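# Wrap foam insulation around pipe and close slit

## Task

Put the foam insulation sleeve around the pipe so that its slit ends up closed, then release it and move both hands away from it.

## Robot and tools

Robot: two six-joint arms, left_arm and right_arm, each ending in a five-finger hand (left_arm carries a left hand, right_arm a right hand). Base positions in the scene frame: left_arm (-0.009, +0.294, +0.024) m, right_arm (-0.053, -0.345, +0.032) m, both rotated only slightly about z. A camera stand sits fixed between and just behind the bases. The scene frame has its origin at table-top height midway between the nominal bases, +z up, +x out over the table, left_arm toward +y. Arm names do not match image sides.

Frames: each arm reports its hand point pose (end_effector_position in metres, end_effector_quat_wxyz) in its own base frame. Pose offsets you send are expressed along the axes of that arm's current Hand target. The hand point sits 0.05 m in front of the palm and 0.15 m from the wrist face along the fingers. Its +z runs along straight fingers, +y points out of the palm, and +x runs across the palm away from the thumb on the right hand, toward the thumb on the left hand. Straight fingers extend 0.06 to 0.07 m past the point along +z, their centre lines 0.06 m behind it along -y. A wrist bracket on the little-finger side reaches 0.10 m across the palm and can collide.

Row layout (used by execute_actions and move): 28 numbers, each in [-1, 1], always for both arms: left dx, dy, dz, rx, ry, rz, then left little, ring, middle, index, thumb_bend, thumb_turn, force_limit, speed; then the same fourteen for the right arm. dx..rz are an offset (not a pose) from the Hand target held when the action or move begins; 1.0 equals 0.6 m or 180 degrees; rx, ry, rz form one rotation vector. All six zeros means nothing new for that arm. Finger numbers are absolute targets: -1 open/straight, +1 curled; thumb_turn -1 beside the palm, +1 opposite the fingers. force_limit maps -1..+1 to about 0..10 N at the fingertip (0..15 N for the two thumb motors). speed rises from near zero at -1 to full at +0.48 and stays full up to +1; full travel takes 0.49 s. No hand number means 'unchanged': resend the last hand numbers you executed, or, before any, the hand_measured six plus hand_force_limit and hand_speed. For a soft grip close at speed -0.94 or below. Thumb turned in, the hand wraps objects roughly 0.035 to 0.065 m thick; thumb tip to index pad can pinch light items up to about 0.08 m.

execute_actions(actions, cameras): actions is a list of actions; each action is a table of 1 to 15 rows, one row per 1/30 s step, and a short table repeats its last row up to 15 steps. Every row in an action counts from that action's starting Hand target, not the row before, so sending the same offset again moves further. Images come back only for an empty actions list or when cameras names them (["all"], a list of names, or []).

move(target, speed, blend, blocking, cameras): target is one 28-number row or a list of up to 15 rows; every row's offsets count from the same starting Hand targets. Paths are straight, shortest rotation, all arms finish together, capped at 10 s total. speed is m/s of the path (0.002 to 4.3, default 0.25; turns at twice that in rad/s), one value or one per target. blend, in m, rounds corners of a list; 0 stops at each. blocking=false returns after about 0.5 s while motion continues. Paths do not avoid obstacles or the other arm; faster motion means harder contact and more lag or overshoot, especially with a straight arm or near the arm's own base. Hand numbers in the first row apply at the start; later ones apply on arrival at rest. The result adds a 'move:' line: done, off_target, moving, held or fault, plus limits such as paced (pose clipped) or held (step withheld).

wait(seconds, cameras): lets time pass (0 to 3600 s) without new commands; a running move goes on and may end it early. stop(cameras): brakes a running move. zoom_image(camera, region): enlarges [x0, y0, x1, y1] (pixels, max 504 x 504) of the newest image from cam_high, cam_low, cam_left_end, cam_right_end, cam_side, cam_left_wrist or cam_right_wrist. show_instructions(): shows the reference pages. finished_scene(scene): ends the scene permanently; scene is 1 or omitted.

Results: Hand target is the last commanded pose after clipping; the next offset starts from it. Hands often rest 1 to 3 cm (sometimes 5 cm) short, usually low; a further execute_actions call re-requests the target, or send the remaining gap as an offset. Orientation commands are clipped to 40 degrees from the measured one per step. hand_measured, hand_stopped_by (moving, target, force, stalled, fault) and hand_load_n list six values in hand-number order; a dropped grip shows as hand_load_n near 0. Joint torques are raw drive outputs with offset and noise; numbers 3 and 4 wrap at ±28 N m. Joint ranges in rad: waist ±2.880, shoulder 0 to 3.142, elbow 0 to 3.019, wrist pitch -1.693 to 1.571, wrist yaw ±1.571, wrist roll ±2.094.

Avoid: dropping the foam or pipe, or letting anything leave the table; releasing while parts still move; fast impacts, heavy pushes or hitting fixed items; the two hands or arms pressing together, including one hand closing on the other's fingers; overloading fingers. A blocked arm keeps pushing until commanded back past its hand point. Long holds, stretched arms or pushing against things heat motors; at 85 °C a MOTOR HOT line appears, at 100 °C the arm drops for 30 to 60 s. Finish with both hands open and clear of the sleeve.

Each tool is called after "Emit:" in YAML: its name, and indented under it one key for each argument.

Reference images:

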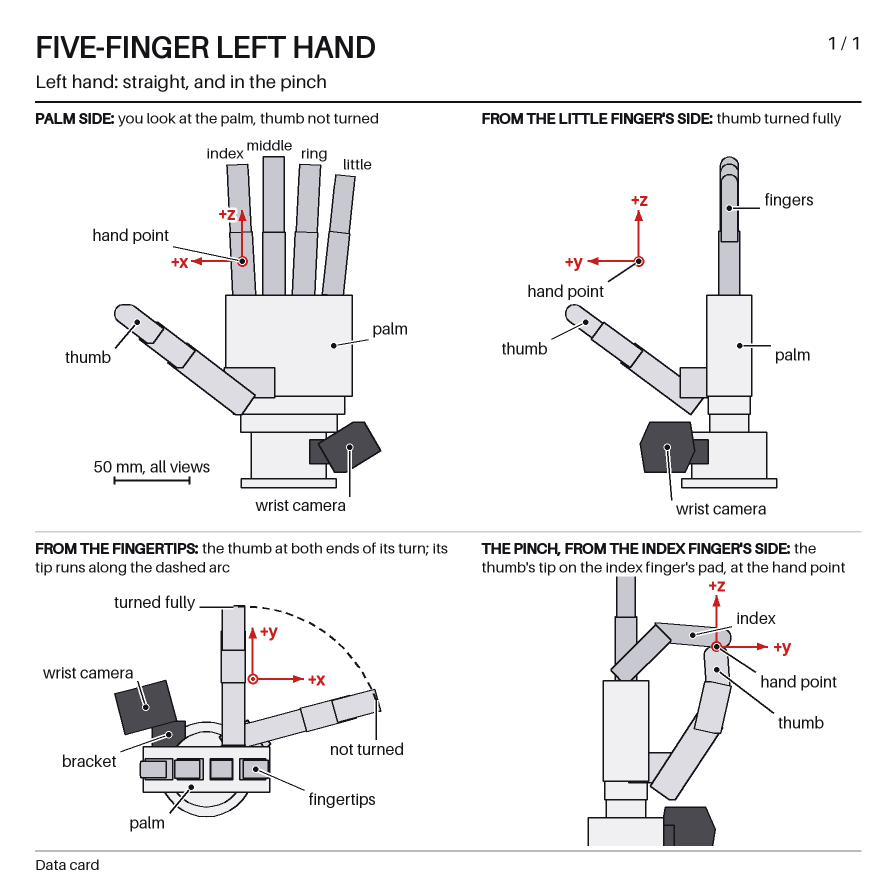

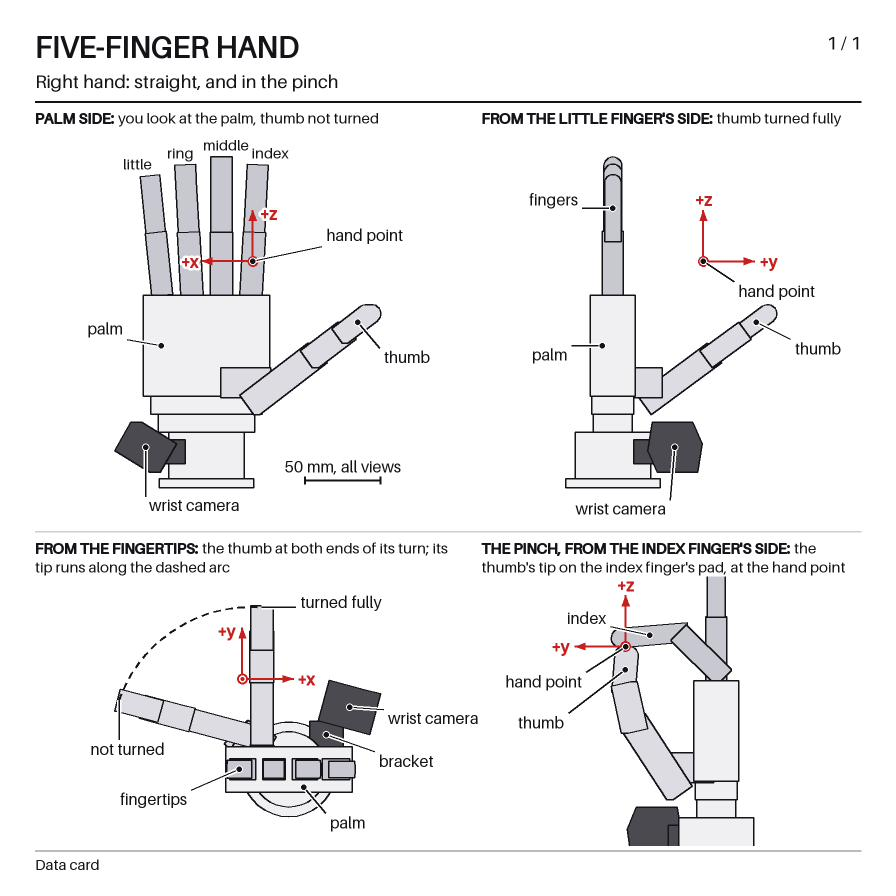

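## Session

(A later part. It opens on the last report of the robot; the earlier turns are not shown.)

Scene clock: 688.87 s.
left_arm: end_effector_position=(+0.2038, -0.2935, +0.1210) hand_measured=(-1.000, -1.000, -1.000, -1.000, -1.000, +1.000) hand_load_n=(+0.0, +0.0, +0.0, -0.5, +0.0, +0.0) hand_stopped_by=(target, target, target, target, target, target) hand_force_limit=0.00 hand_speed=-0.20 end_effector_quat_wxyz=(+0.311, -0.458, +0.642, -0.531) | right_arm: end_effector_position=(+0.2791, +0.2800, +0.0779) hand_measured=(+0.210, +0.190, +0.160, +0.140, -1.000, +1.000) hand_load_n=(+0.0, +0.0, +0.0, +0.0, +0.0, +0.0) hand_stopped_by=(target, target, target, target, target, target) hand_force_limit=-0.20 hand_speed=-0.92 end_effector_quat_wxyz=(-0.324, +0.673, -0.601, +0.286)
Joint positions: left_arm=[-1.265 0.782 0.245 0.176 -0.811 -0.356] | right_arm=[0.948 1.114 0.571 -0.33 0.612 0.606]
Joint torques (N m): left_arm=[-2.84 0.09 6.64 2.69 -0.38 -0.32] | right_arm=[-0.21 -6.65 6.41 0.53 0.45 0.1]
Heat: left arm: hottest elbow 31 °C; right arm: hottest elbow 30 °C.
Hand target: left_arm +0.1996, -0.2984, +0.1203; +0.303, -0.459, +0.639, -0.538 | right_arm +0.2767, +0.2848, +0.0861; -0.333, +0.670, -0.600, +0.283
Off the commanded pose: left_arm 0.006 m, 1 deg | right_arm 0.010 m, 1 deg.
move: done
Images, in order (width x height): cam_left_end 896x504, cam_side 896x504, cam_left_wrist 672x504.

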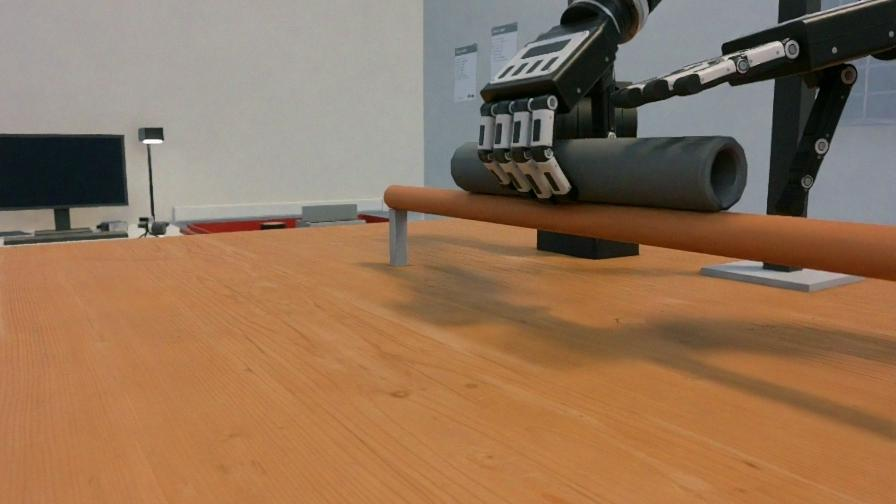

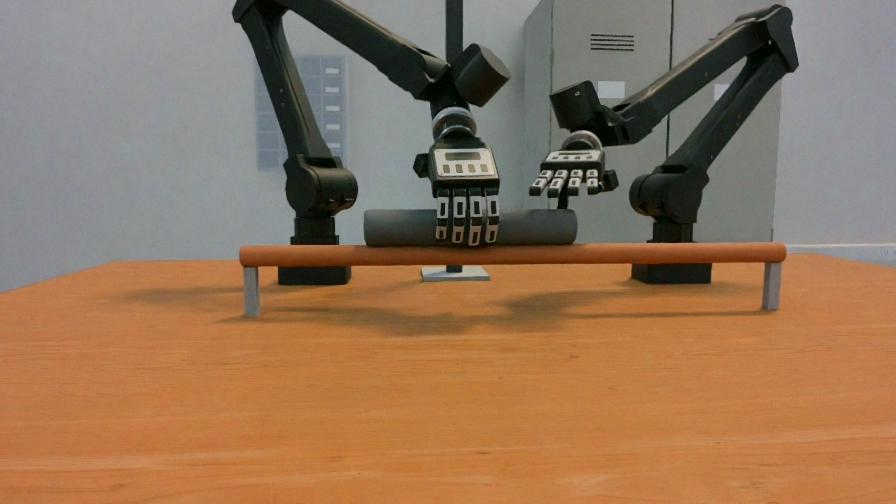

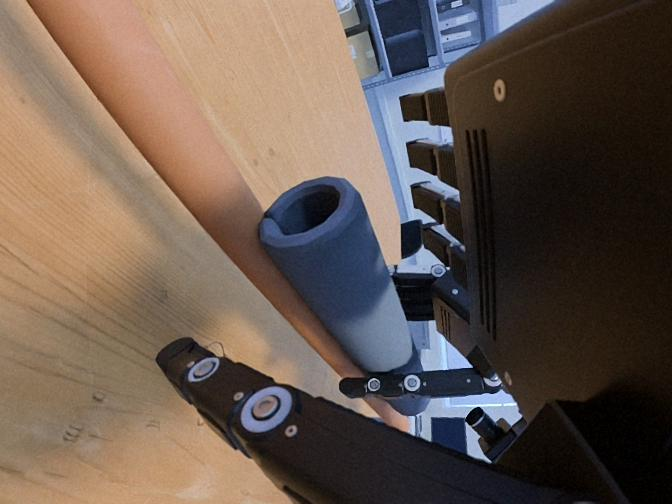

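Emit:
move:
  target: [0.0107,0.0630,0.029,0,0,0,-1,-1,-1,-1,-1,1,0,-0.2,0,0,0,0,0,0,0.21,0.19,0.16,0.14,-1,1,-0.2,-0.92]
  speed: 0.05
  cameras: ["all"]

Emit:
zoom_image:
  camera: "cam_left_end"
  region: [560, 40, 896, 280]

Emit:
zoom_image:
  camera: "cam_side"
  region: [400, 120, 640, 290]

Scene clock: 690.70 s.
left_arm: end_effector_position=(+0.2095, -0.3092, +0.0870) hand_measured=(-1.000, -1.000, -1.000, -1.000, -1.000, +1.000) hand_load_n=(+0.0, +0.0, +0.0, +0.0, +0.0, +0.0) hand_stopped_by=(target, target, target, target, target, target) hand_force_limit=0.00 hand_speed=-0.20 end_effector_quat_wxyz=(+0.309, -0.463, +0.633, -0.537) | right_arm: end_effector_position=(+0.2792, +0.2799, +0.0779) hand_measured=(+0.210, +0.190, +0.160, +0.140, -1.000, +1.000) hand_load_n=(+0.0, +0.0, +0.0, +0.5, +0.0, +0.0) hand_stopped_by=(target, target, target, target, target, target) hand_force_limit=-0.20 hand_speed=-0.92 end_effector_quat_wxyz=(-0.324, +0.672, -0.601, +0.286)
Joint positions: left_arm=[-1.266 1.016 0.208 0.464 -0.819 -0.366] | right_arm=[0.948 1.114 0.571 -0.33 0.613 0.606]
Joint torques (N m): left_arm=[-3.14 -1.14 5.09 2.29 -0.2 -0.26] | right_arm=[-0.5 -6.3 6.48 0.57 0.41 0.11]
Heat: left arm: hottest elbow 31 °C; right arm: hottest elbow 30 °C.
Hand target: left_arm +0.2026, -0.3112, +0.0803; +0.303, -0.459, +0.639, -0.538 | right_arm +0.2767, +0.2848, +0.0861; -0.333, +0.670, -0.600, +0.283
Off the commanded pose: left_arm 0.010 m, 1 deg | right_arm 0.010 m, 1 deg.
move: done

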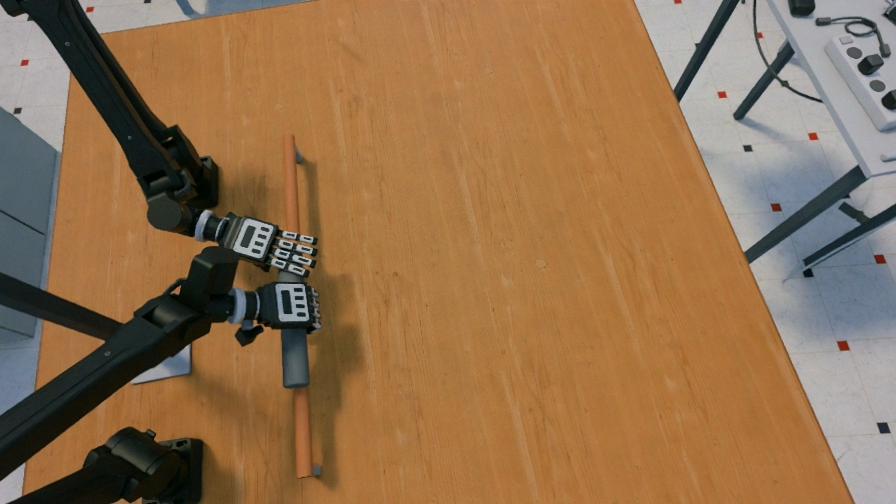

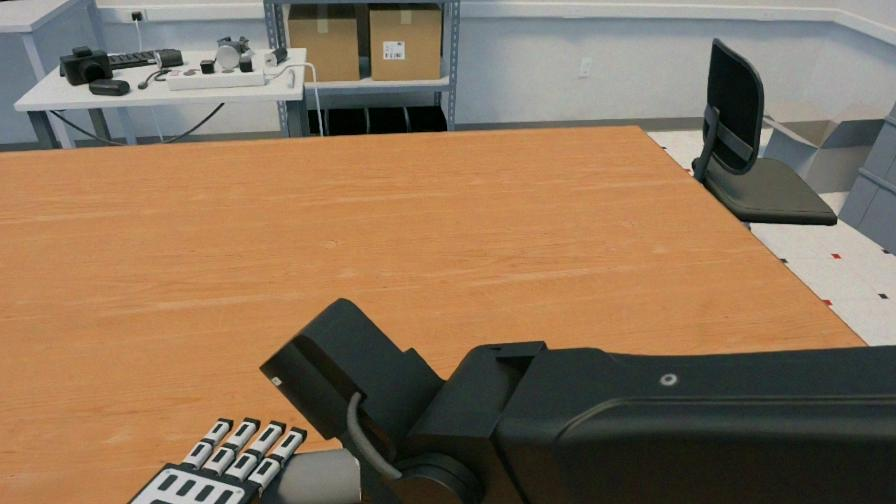

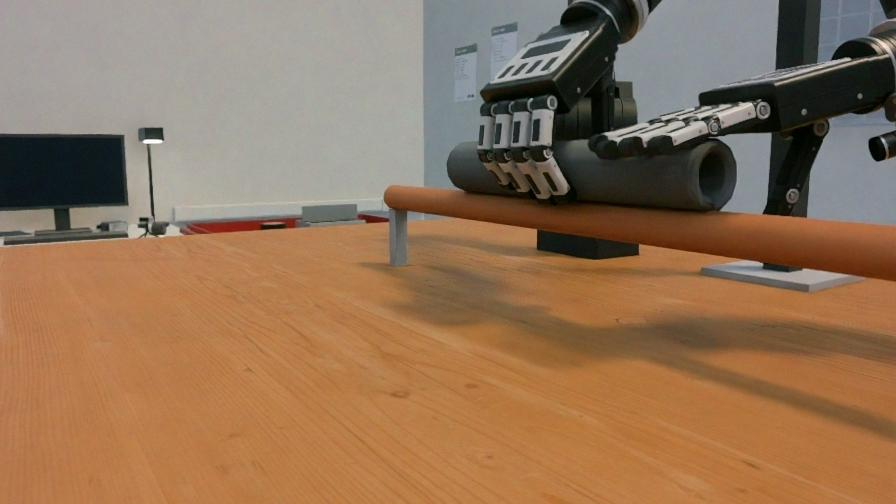

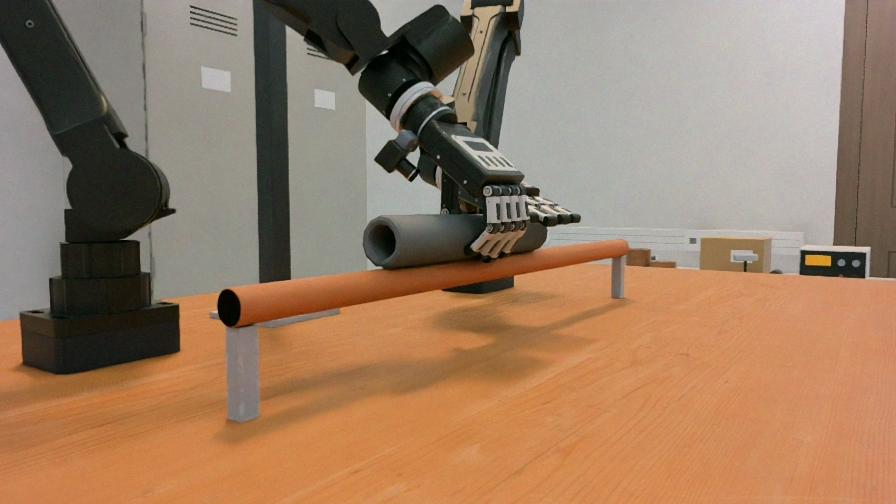

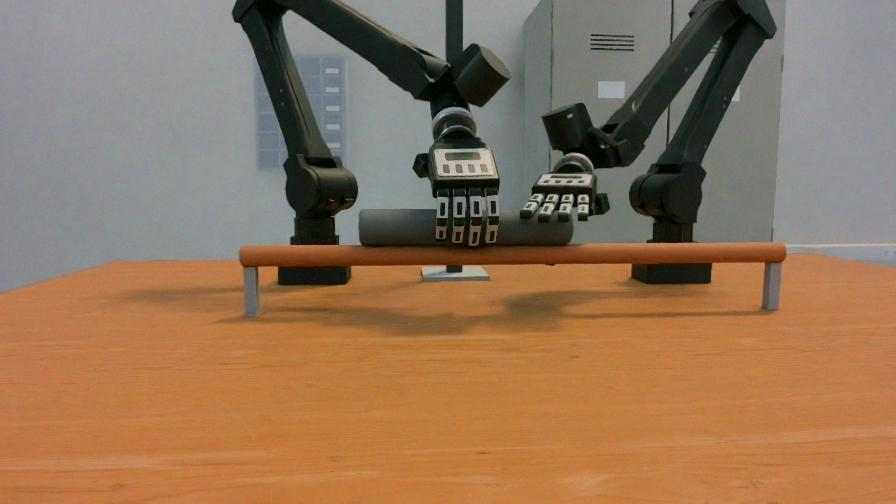

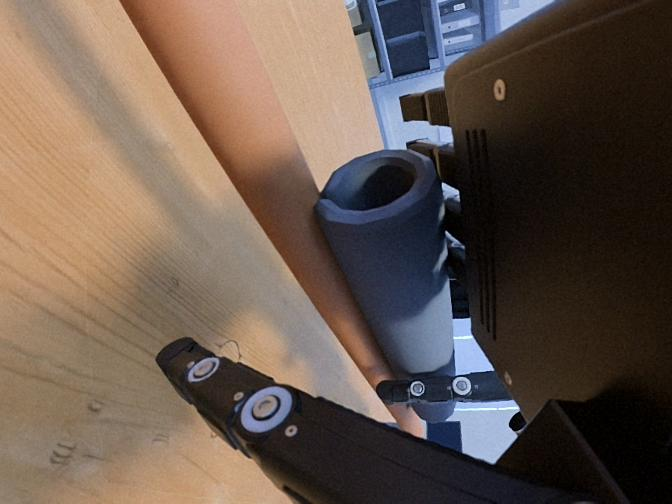

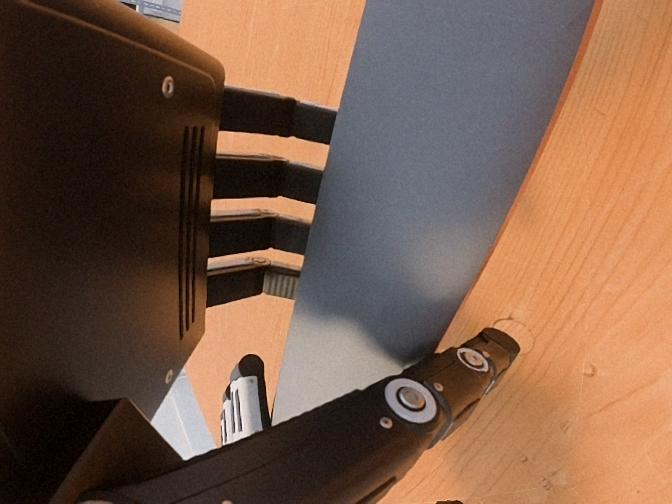

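Scaled by 1.500.

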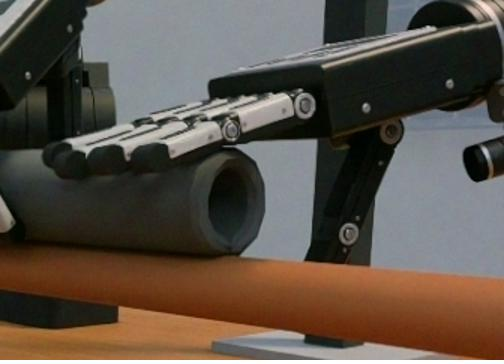

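Scaled by 2.100.

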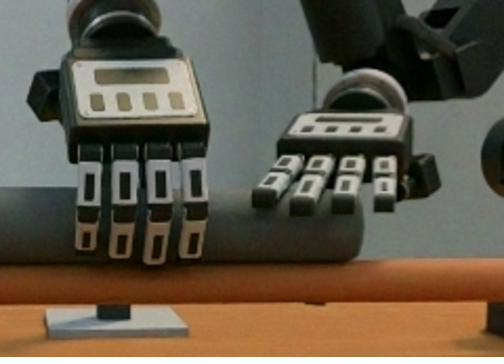

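Emit:
move:
  target: [-0.0021,0.0193,0.0047,0,0,0,-1,-1,-1,-1,-1,1,0,-0.2,0,0,0,0,0,0,0.21,0.19,0.16,0.14,-1,1,-0.2,-0.92]
  speed: 0.03
  cameras: ["cam_left_end","cam_side","cam_left_wrist","cam_high"]

Emit:
zoom_image:
  camera: "cam_left_end"
  region: [560, 40, 896, 280]

Emit:
zoom_image:
  camera: "cam_side"
  region: [340, 180, 640, 290]

Scene clock: 692.00 s.
left_arm: end_effector_position=(+0.2111, -0.3126, +0.0814) hand_measured=(-1.000, -1.000, -1.000, -1.000, -1.000, +1.000) hand_load_n=(+0.0, +0.0, +0.0, +0.0, +0.0, +0.0) hand_stopped_by=(target, target, target, target, target, target) hand_force_limit=0.00 hand_speed=-0.20 end_effector_quat_wxyz=(+0.308, -0.465, +0.626, -0.545) | right_arm: end_effector_position=(+0.2785, +0.2786, +0.0766) hand_measured=(+0.210, +0.190, +0.160, +0.140, -1.000, +1.000) hand_load_n=(+0.0, +0.0, +0.0, +0.5, +0.0, +0.0) hand_stopped_by=(target, target, target, target, target, target) hand_force_limit=-0.20 hand_speed=-0.92 end_effector_quat_wxyz=(-0.322, +0.673, -0.601, +0.287)
Joint positions: left_arm=[-1.266 1.076 0.197 0.555 -0.822 -0.367] | right_arm=[0.948 1.114 0.569 -0.332 0.614 0.606]
Joint torques (N m): left_arm=[-3.19 -0.91 4.38 2.04 -0.08 -0.24] | right_arm=[-0.21 -7 6.67 0.59 0.38 0.1]
Heat: left arm: hottest elbow 30 °C; right arm: hottest elbow 30 °C.
Hand target: left_arm +0.2027, -0.3113, +0.0684; +0.303, -0.459, +0.639, -0.538 | right_arm +0.2768, +0.2848, +0.0862; -0.333, +0.670, -0.600, +0.283
Off the commanded pose: left_arm 0.016 m, 2 deg | right_arm 0.011 m, 1 deg.
move: off_target (left_arm)
Images, in order (width x height): cam_high 896x504, cam_left_end 896x504, cam_side 896x504, cam_left_wrist 672x504.

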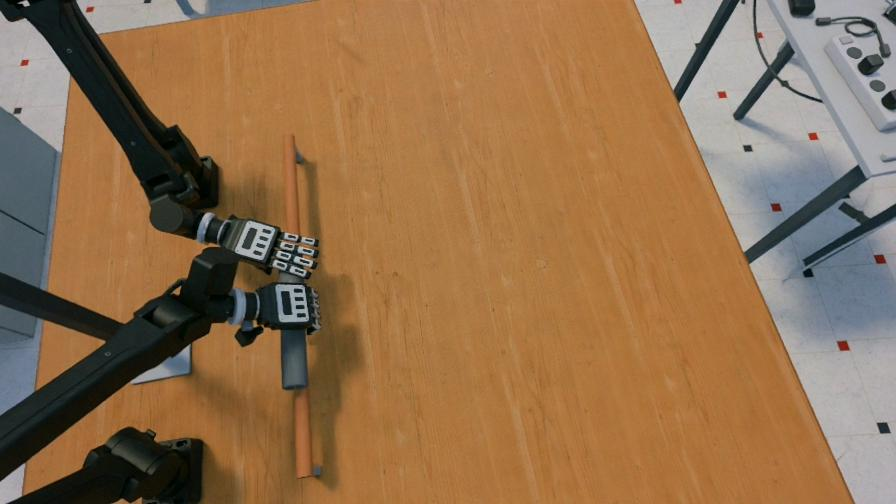

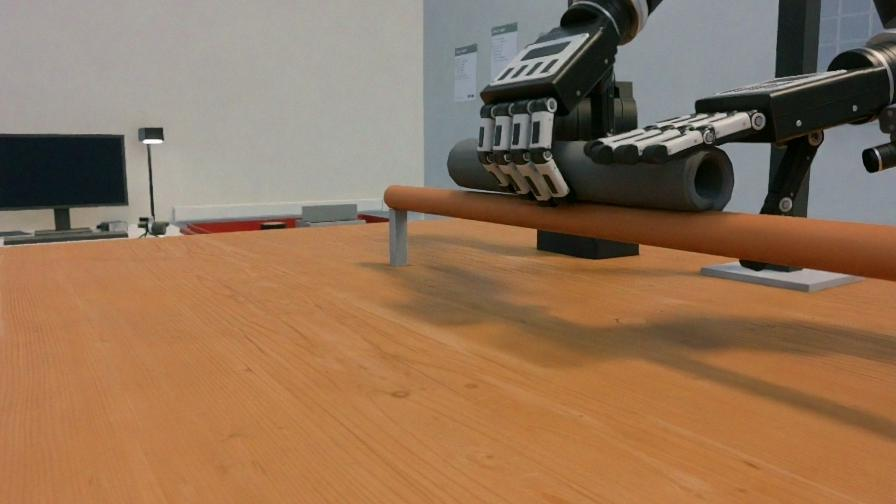

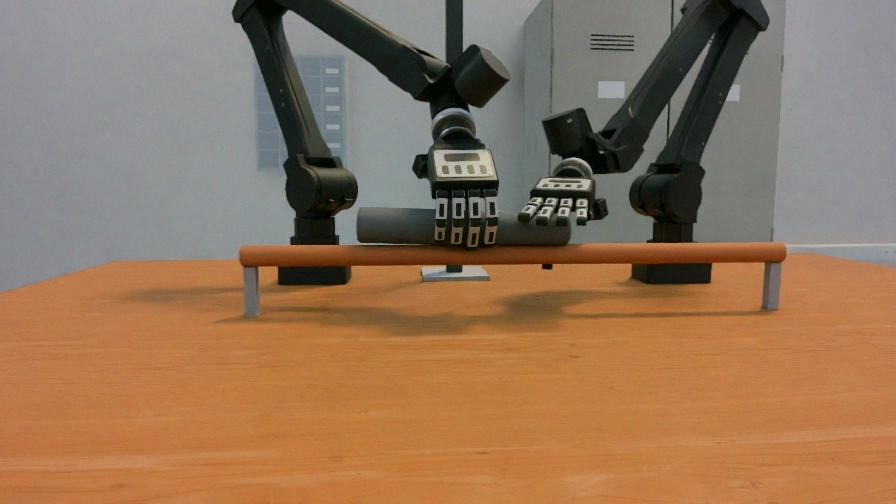

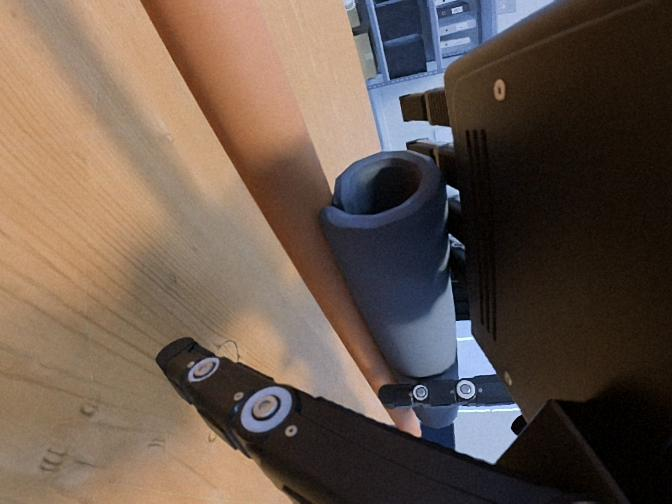

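Scaled by 1.500.

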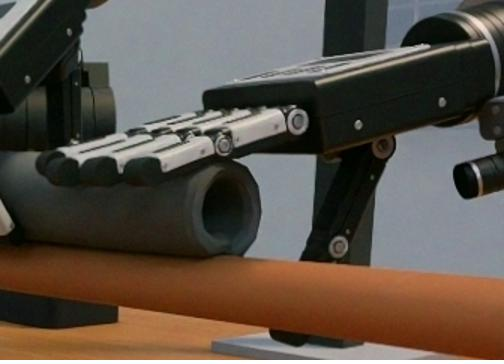

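Scaled by 1.680.

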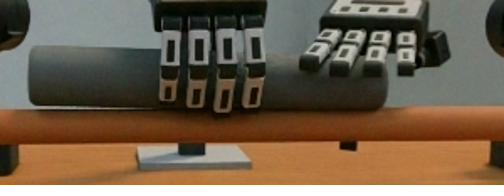

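Emit:
zoom_image:
  camera: "cam_left_wrist"
  region: [270, 120, 470, 260]

Emit:
zoom_image:
  camera: "cam_left_end"
  region: [670, 130, 770, 230]

Scaled by 2.520 from the camera's image (finer frame: 960x720).

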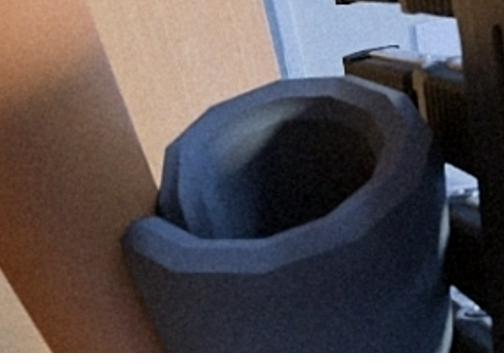

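Scaled by 5.040.

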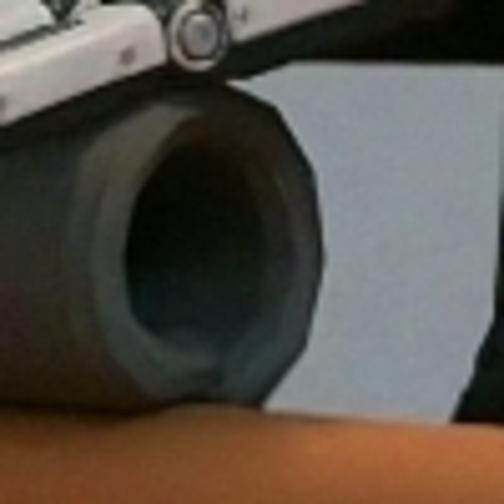

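Emit:
zoom_image:
  camera: "cam_high"
  region: [230, 220, 350, 400]

Scaled by 2.800.

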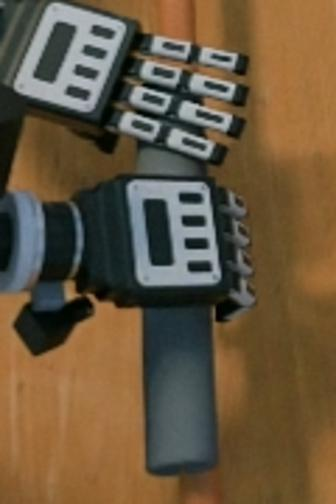

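Emit:
move:
  target: [-0.0026,0.0181,-0.0186,0,0,0,-1,-1,-1,-1,-1,1,0,-0.2,0,0,0,0,0,0,0.21,0.19,0.16,0.14,-1,1,-0.2,-0.92]
  speed: 0.03
  cameras: ["cam_left_end","cam_side","cam_left_wrist","cam_high"]

Emit:
zoom_image:
  camera: "cam_left_end"
  region: [670, 130, 770, 230]

Emit:
zoom_image:
  camera: "cam_side"
  region: [340, 180, 640, 290]

Emit:
zoom_image:
  camera: "cam_high"
  region: [230, 220, 350, 400]

Scene clock: 693.63 s.
left_arm: end_effector_position=(+0.2003, -0.3111, +0.0788) hand_measured=(-1.000, -1.000, -1.000, -1.000, -1.000, +1.000) hand_load_n=(+0.0, +0.0, +0.0, +0.5, +0.0, +0.0) hand_stopped_by=(target, target, target, target, target, target) hand_force_limit=0.00 hand_speed=-0.20 end_effector_quat_wxyz=(+0.304, -0.468, +0.620, -0.551) | right_arm: end_effector_position=(+0.2783, +0.2788, +0.0766) hand_measured=(+0.210, +0.190, +0.160, +0.140, -1.000, +1.000) hand_load_n=(+0.0, +0.0, +0.0, +0.0, +0.0, +0.0) hand_stopped_by=(target, target, target, target, target, target) hand_force_limit=-0.20 hand_speed=-0.92 end_effector_quat_wxyz=(-0.322, +0.673, -0.601, +0.287)
Joint positions: left_arm=[-1.312 1.077 0.176 0.576 -0.865 -0.394] | right_arm=[0.948 1.114 0.569 -0.332 0.614 0.606]
Joint torques (N m): left_arm=[-3.08 -0.73 3.73 1.66 -0.15 -0.19] | right_arm=[-0.38 -6.59 6.65 0.65 0.4 0.11]
Heat: left arm: hottest elbow 30 °C; right arm: hottest elbow 30 °C.
Hand target: left_arm +0.1906, -0.3053, +0.0604; +0.303, -0.459, +0.639, -0.538 | right_arm +0.2767, +0.2849, +0.0862; -0.333, +0.670, -0.600, +0.283
Off the commanded pose: left_arm 0.022 m, 3 deg | right_arm 0.011 m, 1 deg.
move: off_target (left_arm)
Images, in order (width x height): cam_high 896x504, cam_left_end 896x504, cam_side 896x504, cam_left_wrist 672x504.

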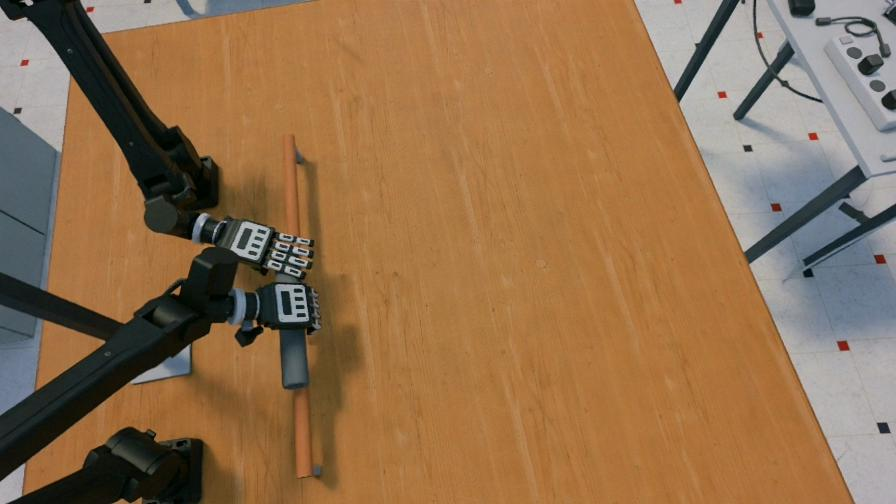

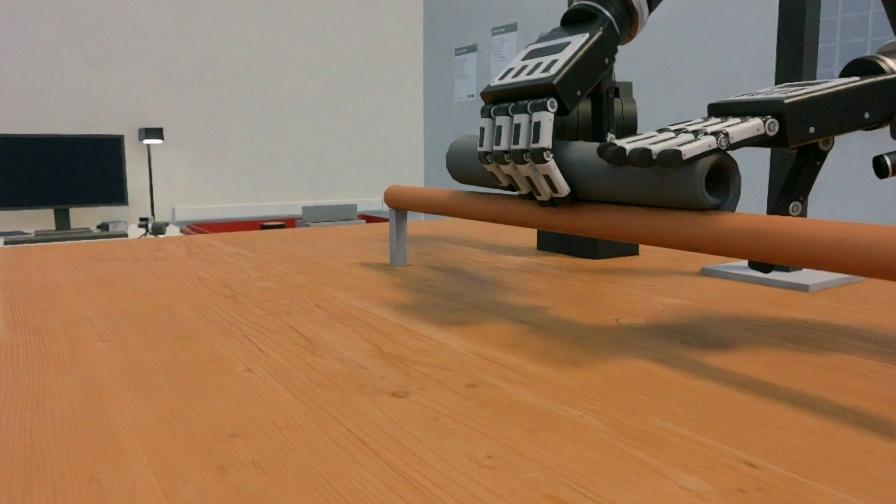

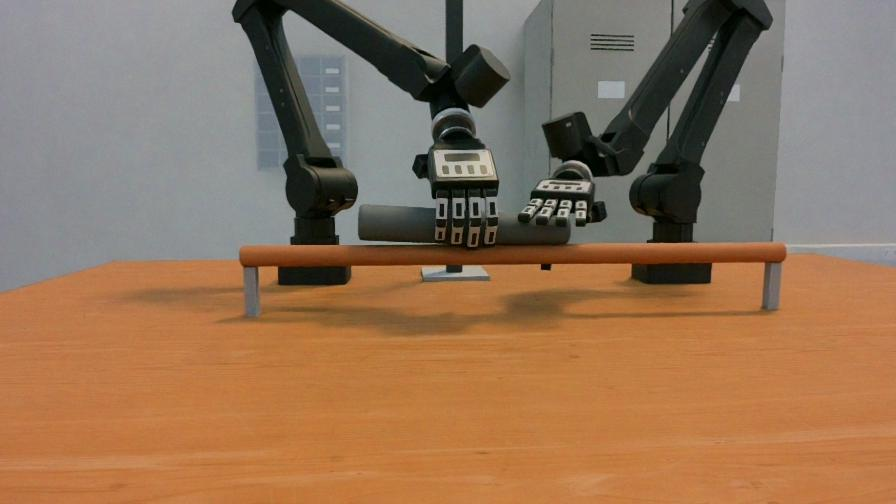

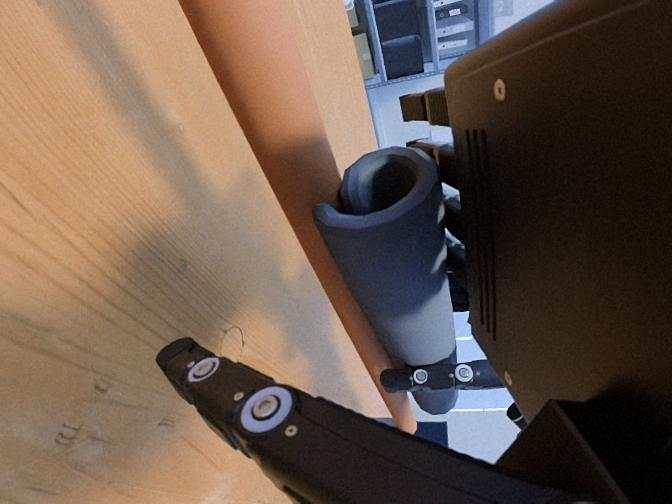

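Scaled by 5.040.

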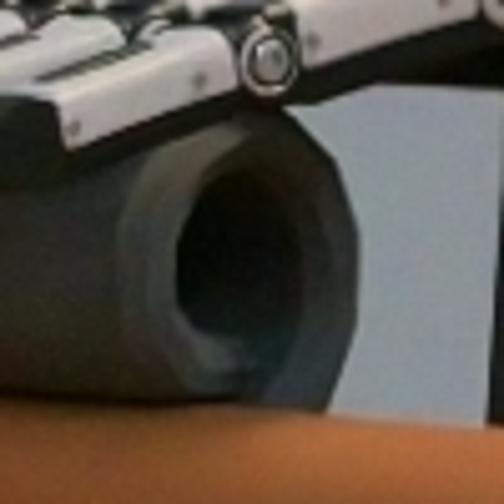

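Scaled by 1.680.

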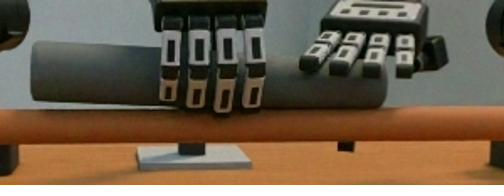

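Scaled by 2.800.

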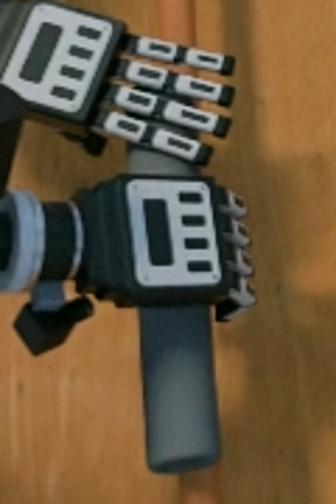

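Emit:
move:
  target: [-0.0027,0.0242,0.0059,0,0,0,-1,-1,-1,-1,-1,1,0,-0.2,0,0,0,0,0,0,0.21,0.19,0.16,0.14,-1,1,-0.2,-0.92]
  speed: 0.03
  cameras: ["cam_left_end","cam_side","cam_left_wrist","cam_high"]

Emit:
zoom_image:
  camera: "cam_left_end"
  region: [670, 130, 770, 230]

Emit:
zoom_image:
  camera: "cam_left_wrist"
  region: [270, 120, 470, 260]

Emit:
zoom_image:
  camera: "cam_side"
  region: [340, 180, 640, 290]

Scene clock: 694.97 s.
left_arm: end_effector_position=(+0.2022, -0.3134, +0.0721) hand_measured=(-1.000, -1.000, -1.000, -1.000, -1.000, +1.000) hand_load_n=(+0.0, +0.0, +0.0, +0.0, +0.0, +0.0) hand_stopped_by=(target, target, target, target, target, target) hand_force_limit=0.00 hand_speed=-0.20 end_effector_quat_wxyz=(+0.302, -0.473, +0.608, -0.561) | right_arm: end_effector_position=(+0.2783, +0.2788, +0.0766) hand_measured=(+0.210, +0.190, +0.160, +0.140, -1.000, +1.000) hand_load_n=(+0.0, +0.0, +0.0, +0.0, +0.0, +0.0) hand_stopped_by=(target, target, target, target, target, target) hand_force_limit=-0.20 hand_speed=-0.92 end_effector_quat_wxyz=(-0.322, +0.673, -0.601, +0.287)
Joint positions: left_arm=[-1.312 1.159 0.161 0.698 -0.874 -0.399] | right_arm=[0.948 1.114 0.569 -0.332 0.614 0.606]
Joint torques (N m): left_arm=[-3.08 -0.38 2.92 1.03 0.22 -0.18] | right_arm=[-0.79 -6.77 6.76 0.7 0.37 0.14]
Heat: left arm: hottest elbow 30 °C; right arm: hottest elbow 30 °C.
Hand target: left_arm +0.1905, -0.3053, +0.0454; +0.303, -0.459, +0.639, -0.538 | right_arm +0.2767, +0.2849, +0.0862; -0.333, +0.670, -0.600, +0.283
Off the commanded pose: left_arm 0.030 m, 5 deg | right_arm 0.011 m, 1 deg.
move: off_target (left_arm)
Images, in order (width x height): cam_high 896x504, cam_left_end 896x504, cam_side 896x504, cam_left_wrist 672x504.

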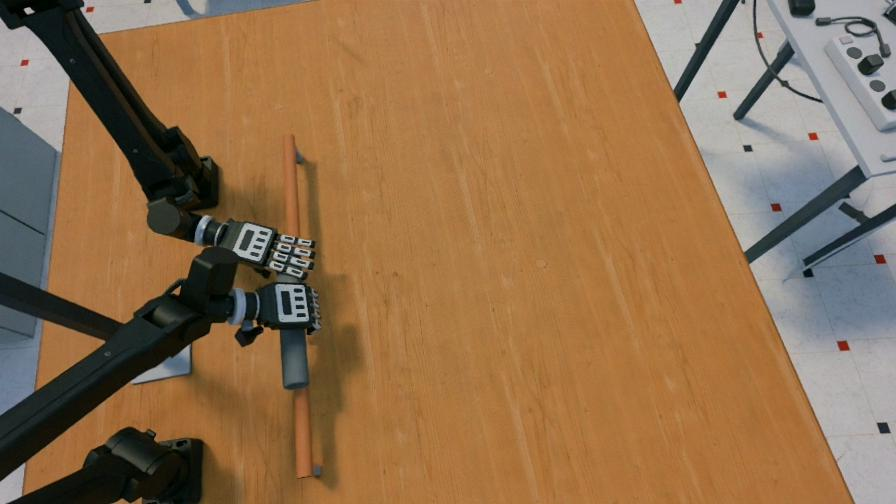

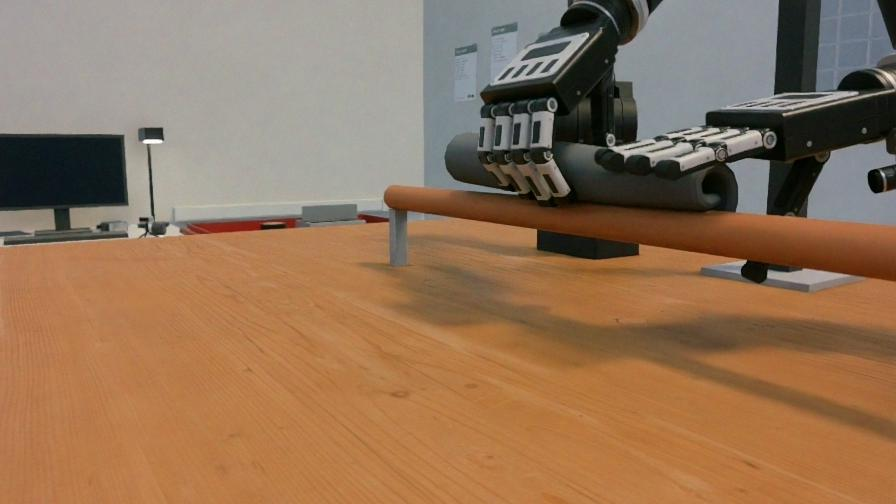

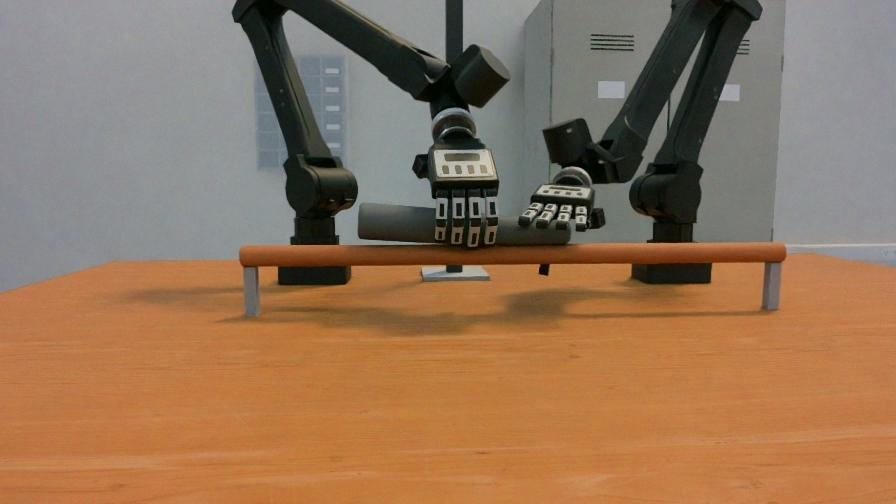

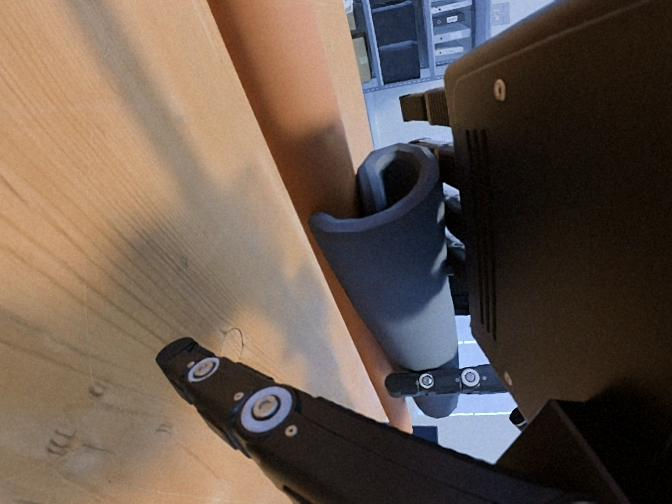

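Scaled by 5.040.

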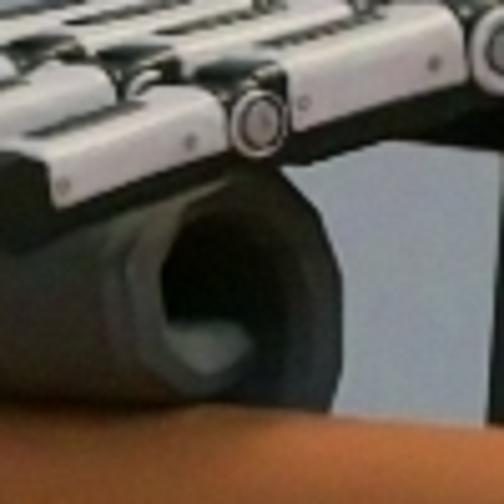

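Scaled by 2.520 from the camera's image (finer frame: 960x720).

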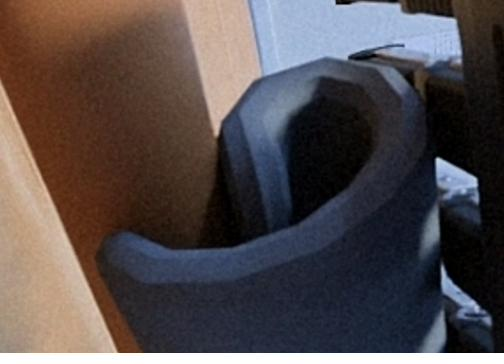

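Scaled by 1.680.

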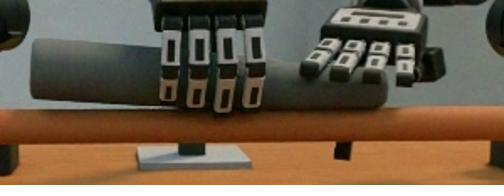

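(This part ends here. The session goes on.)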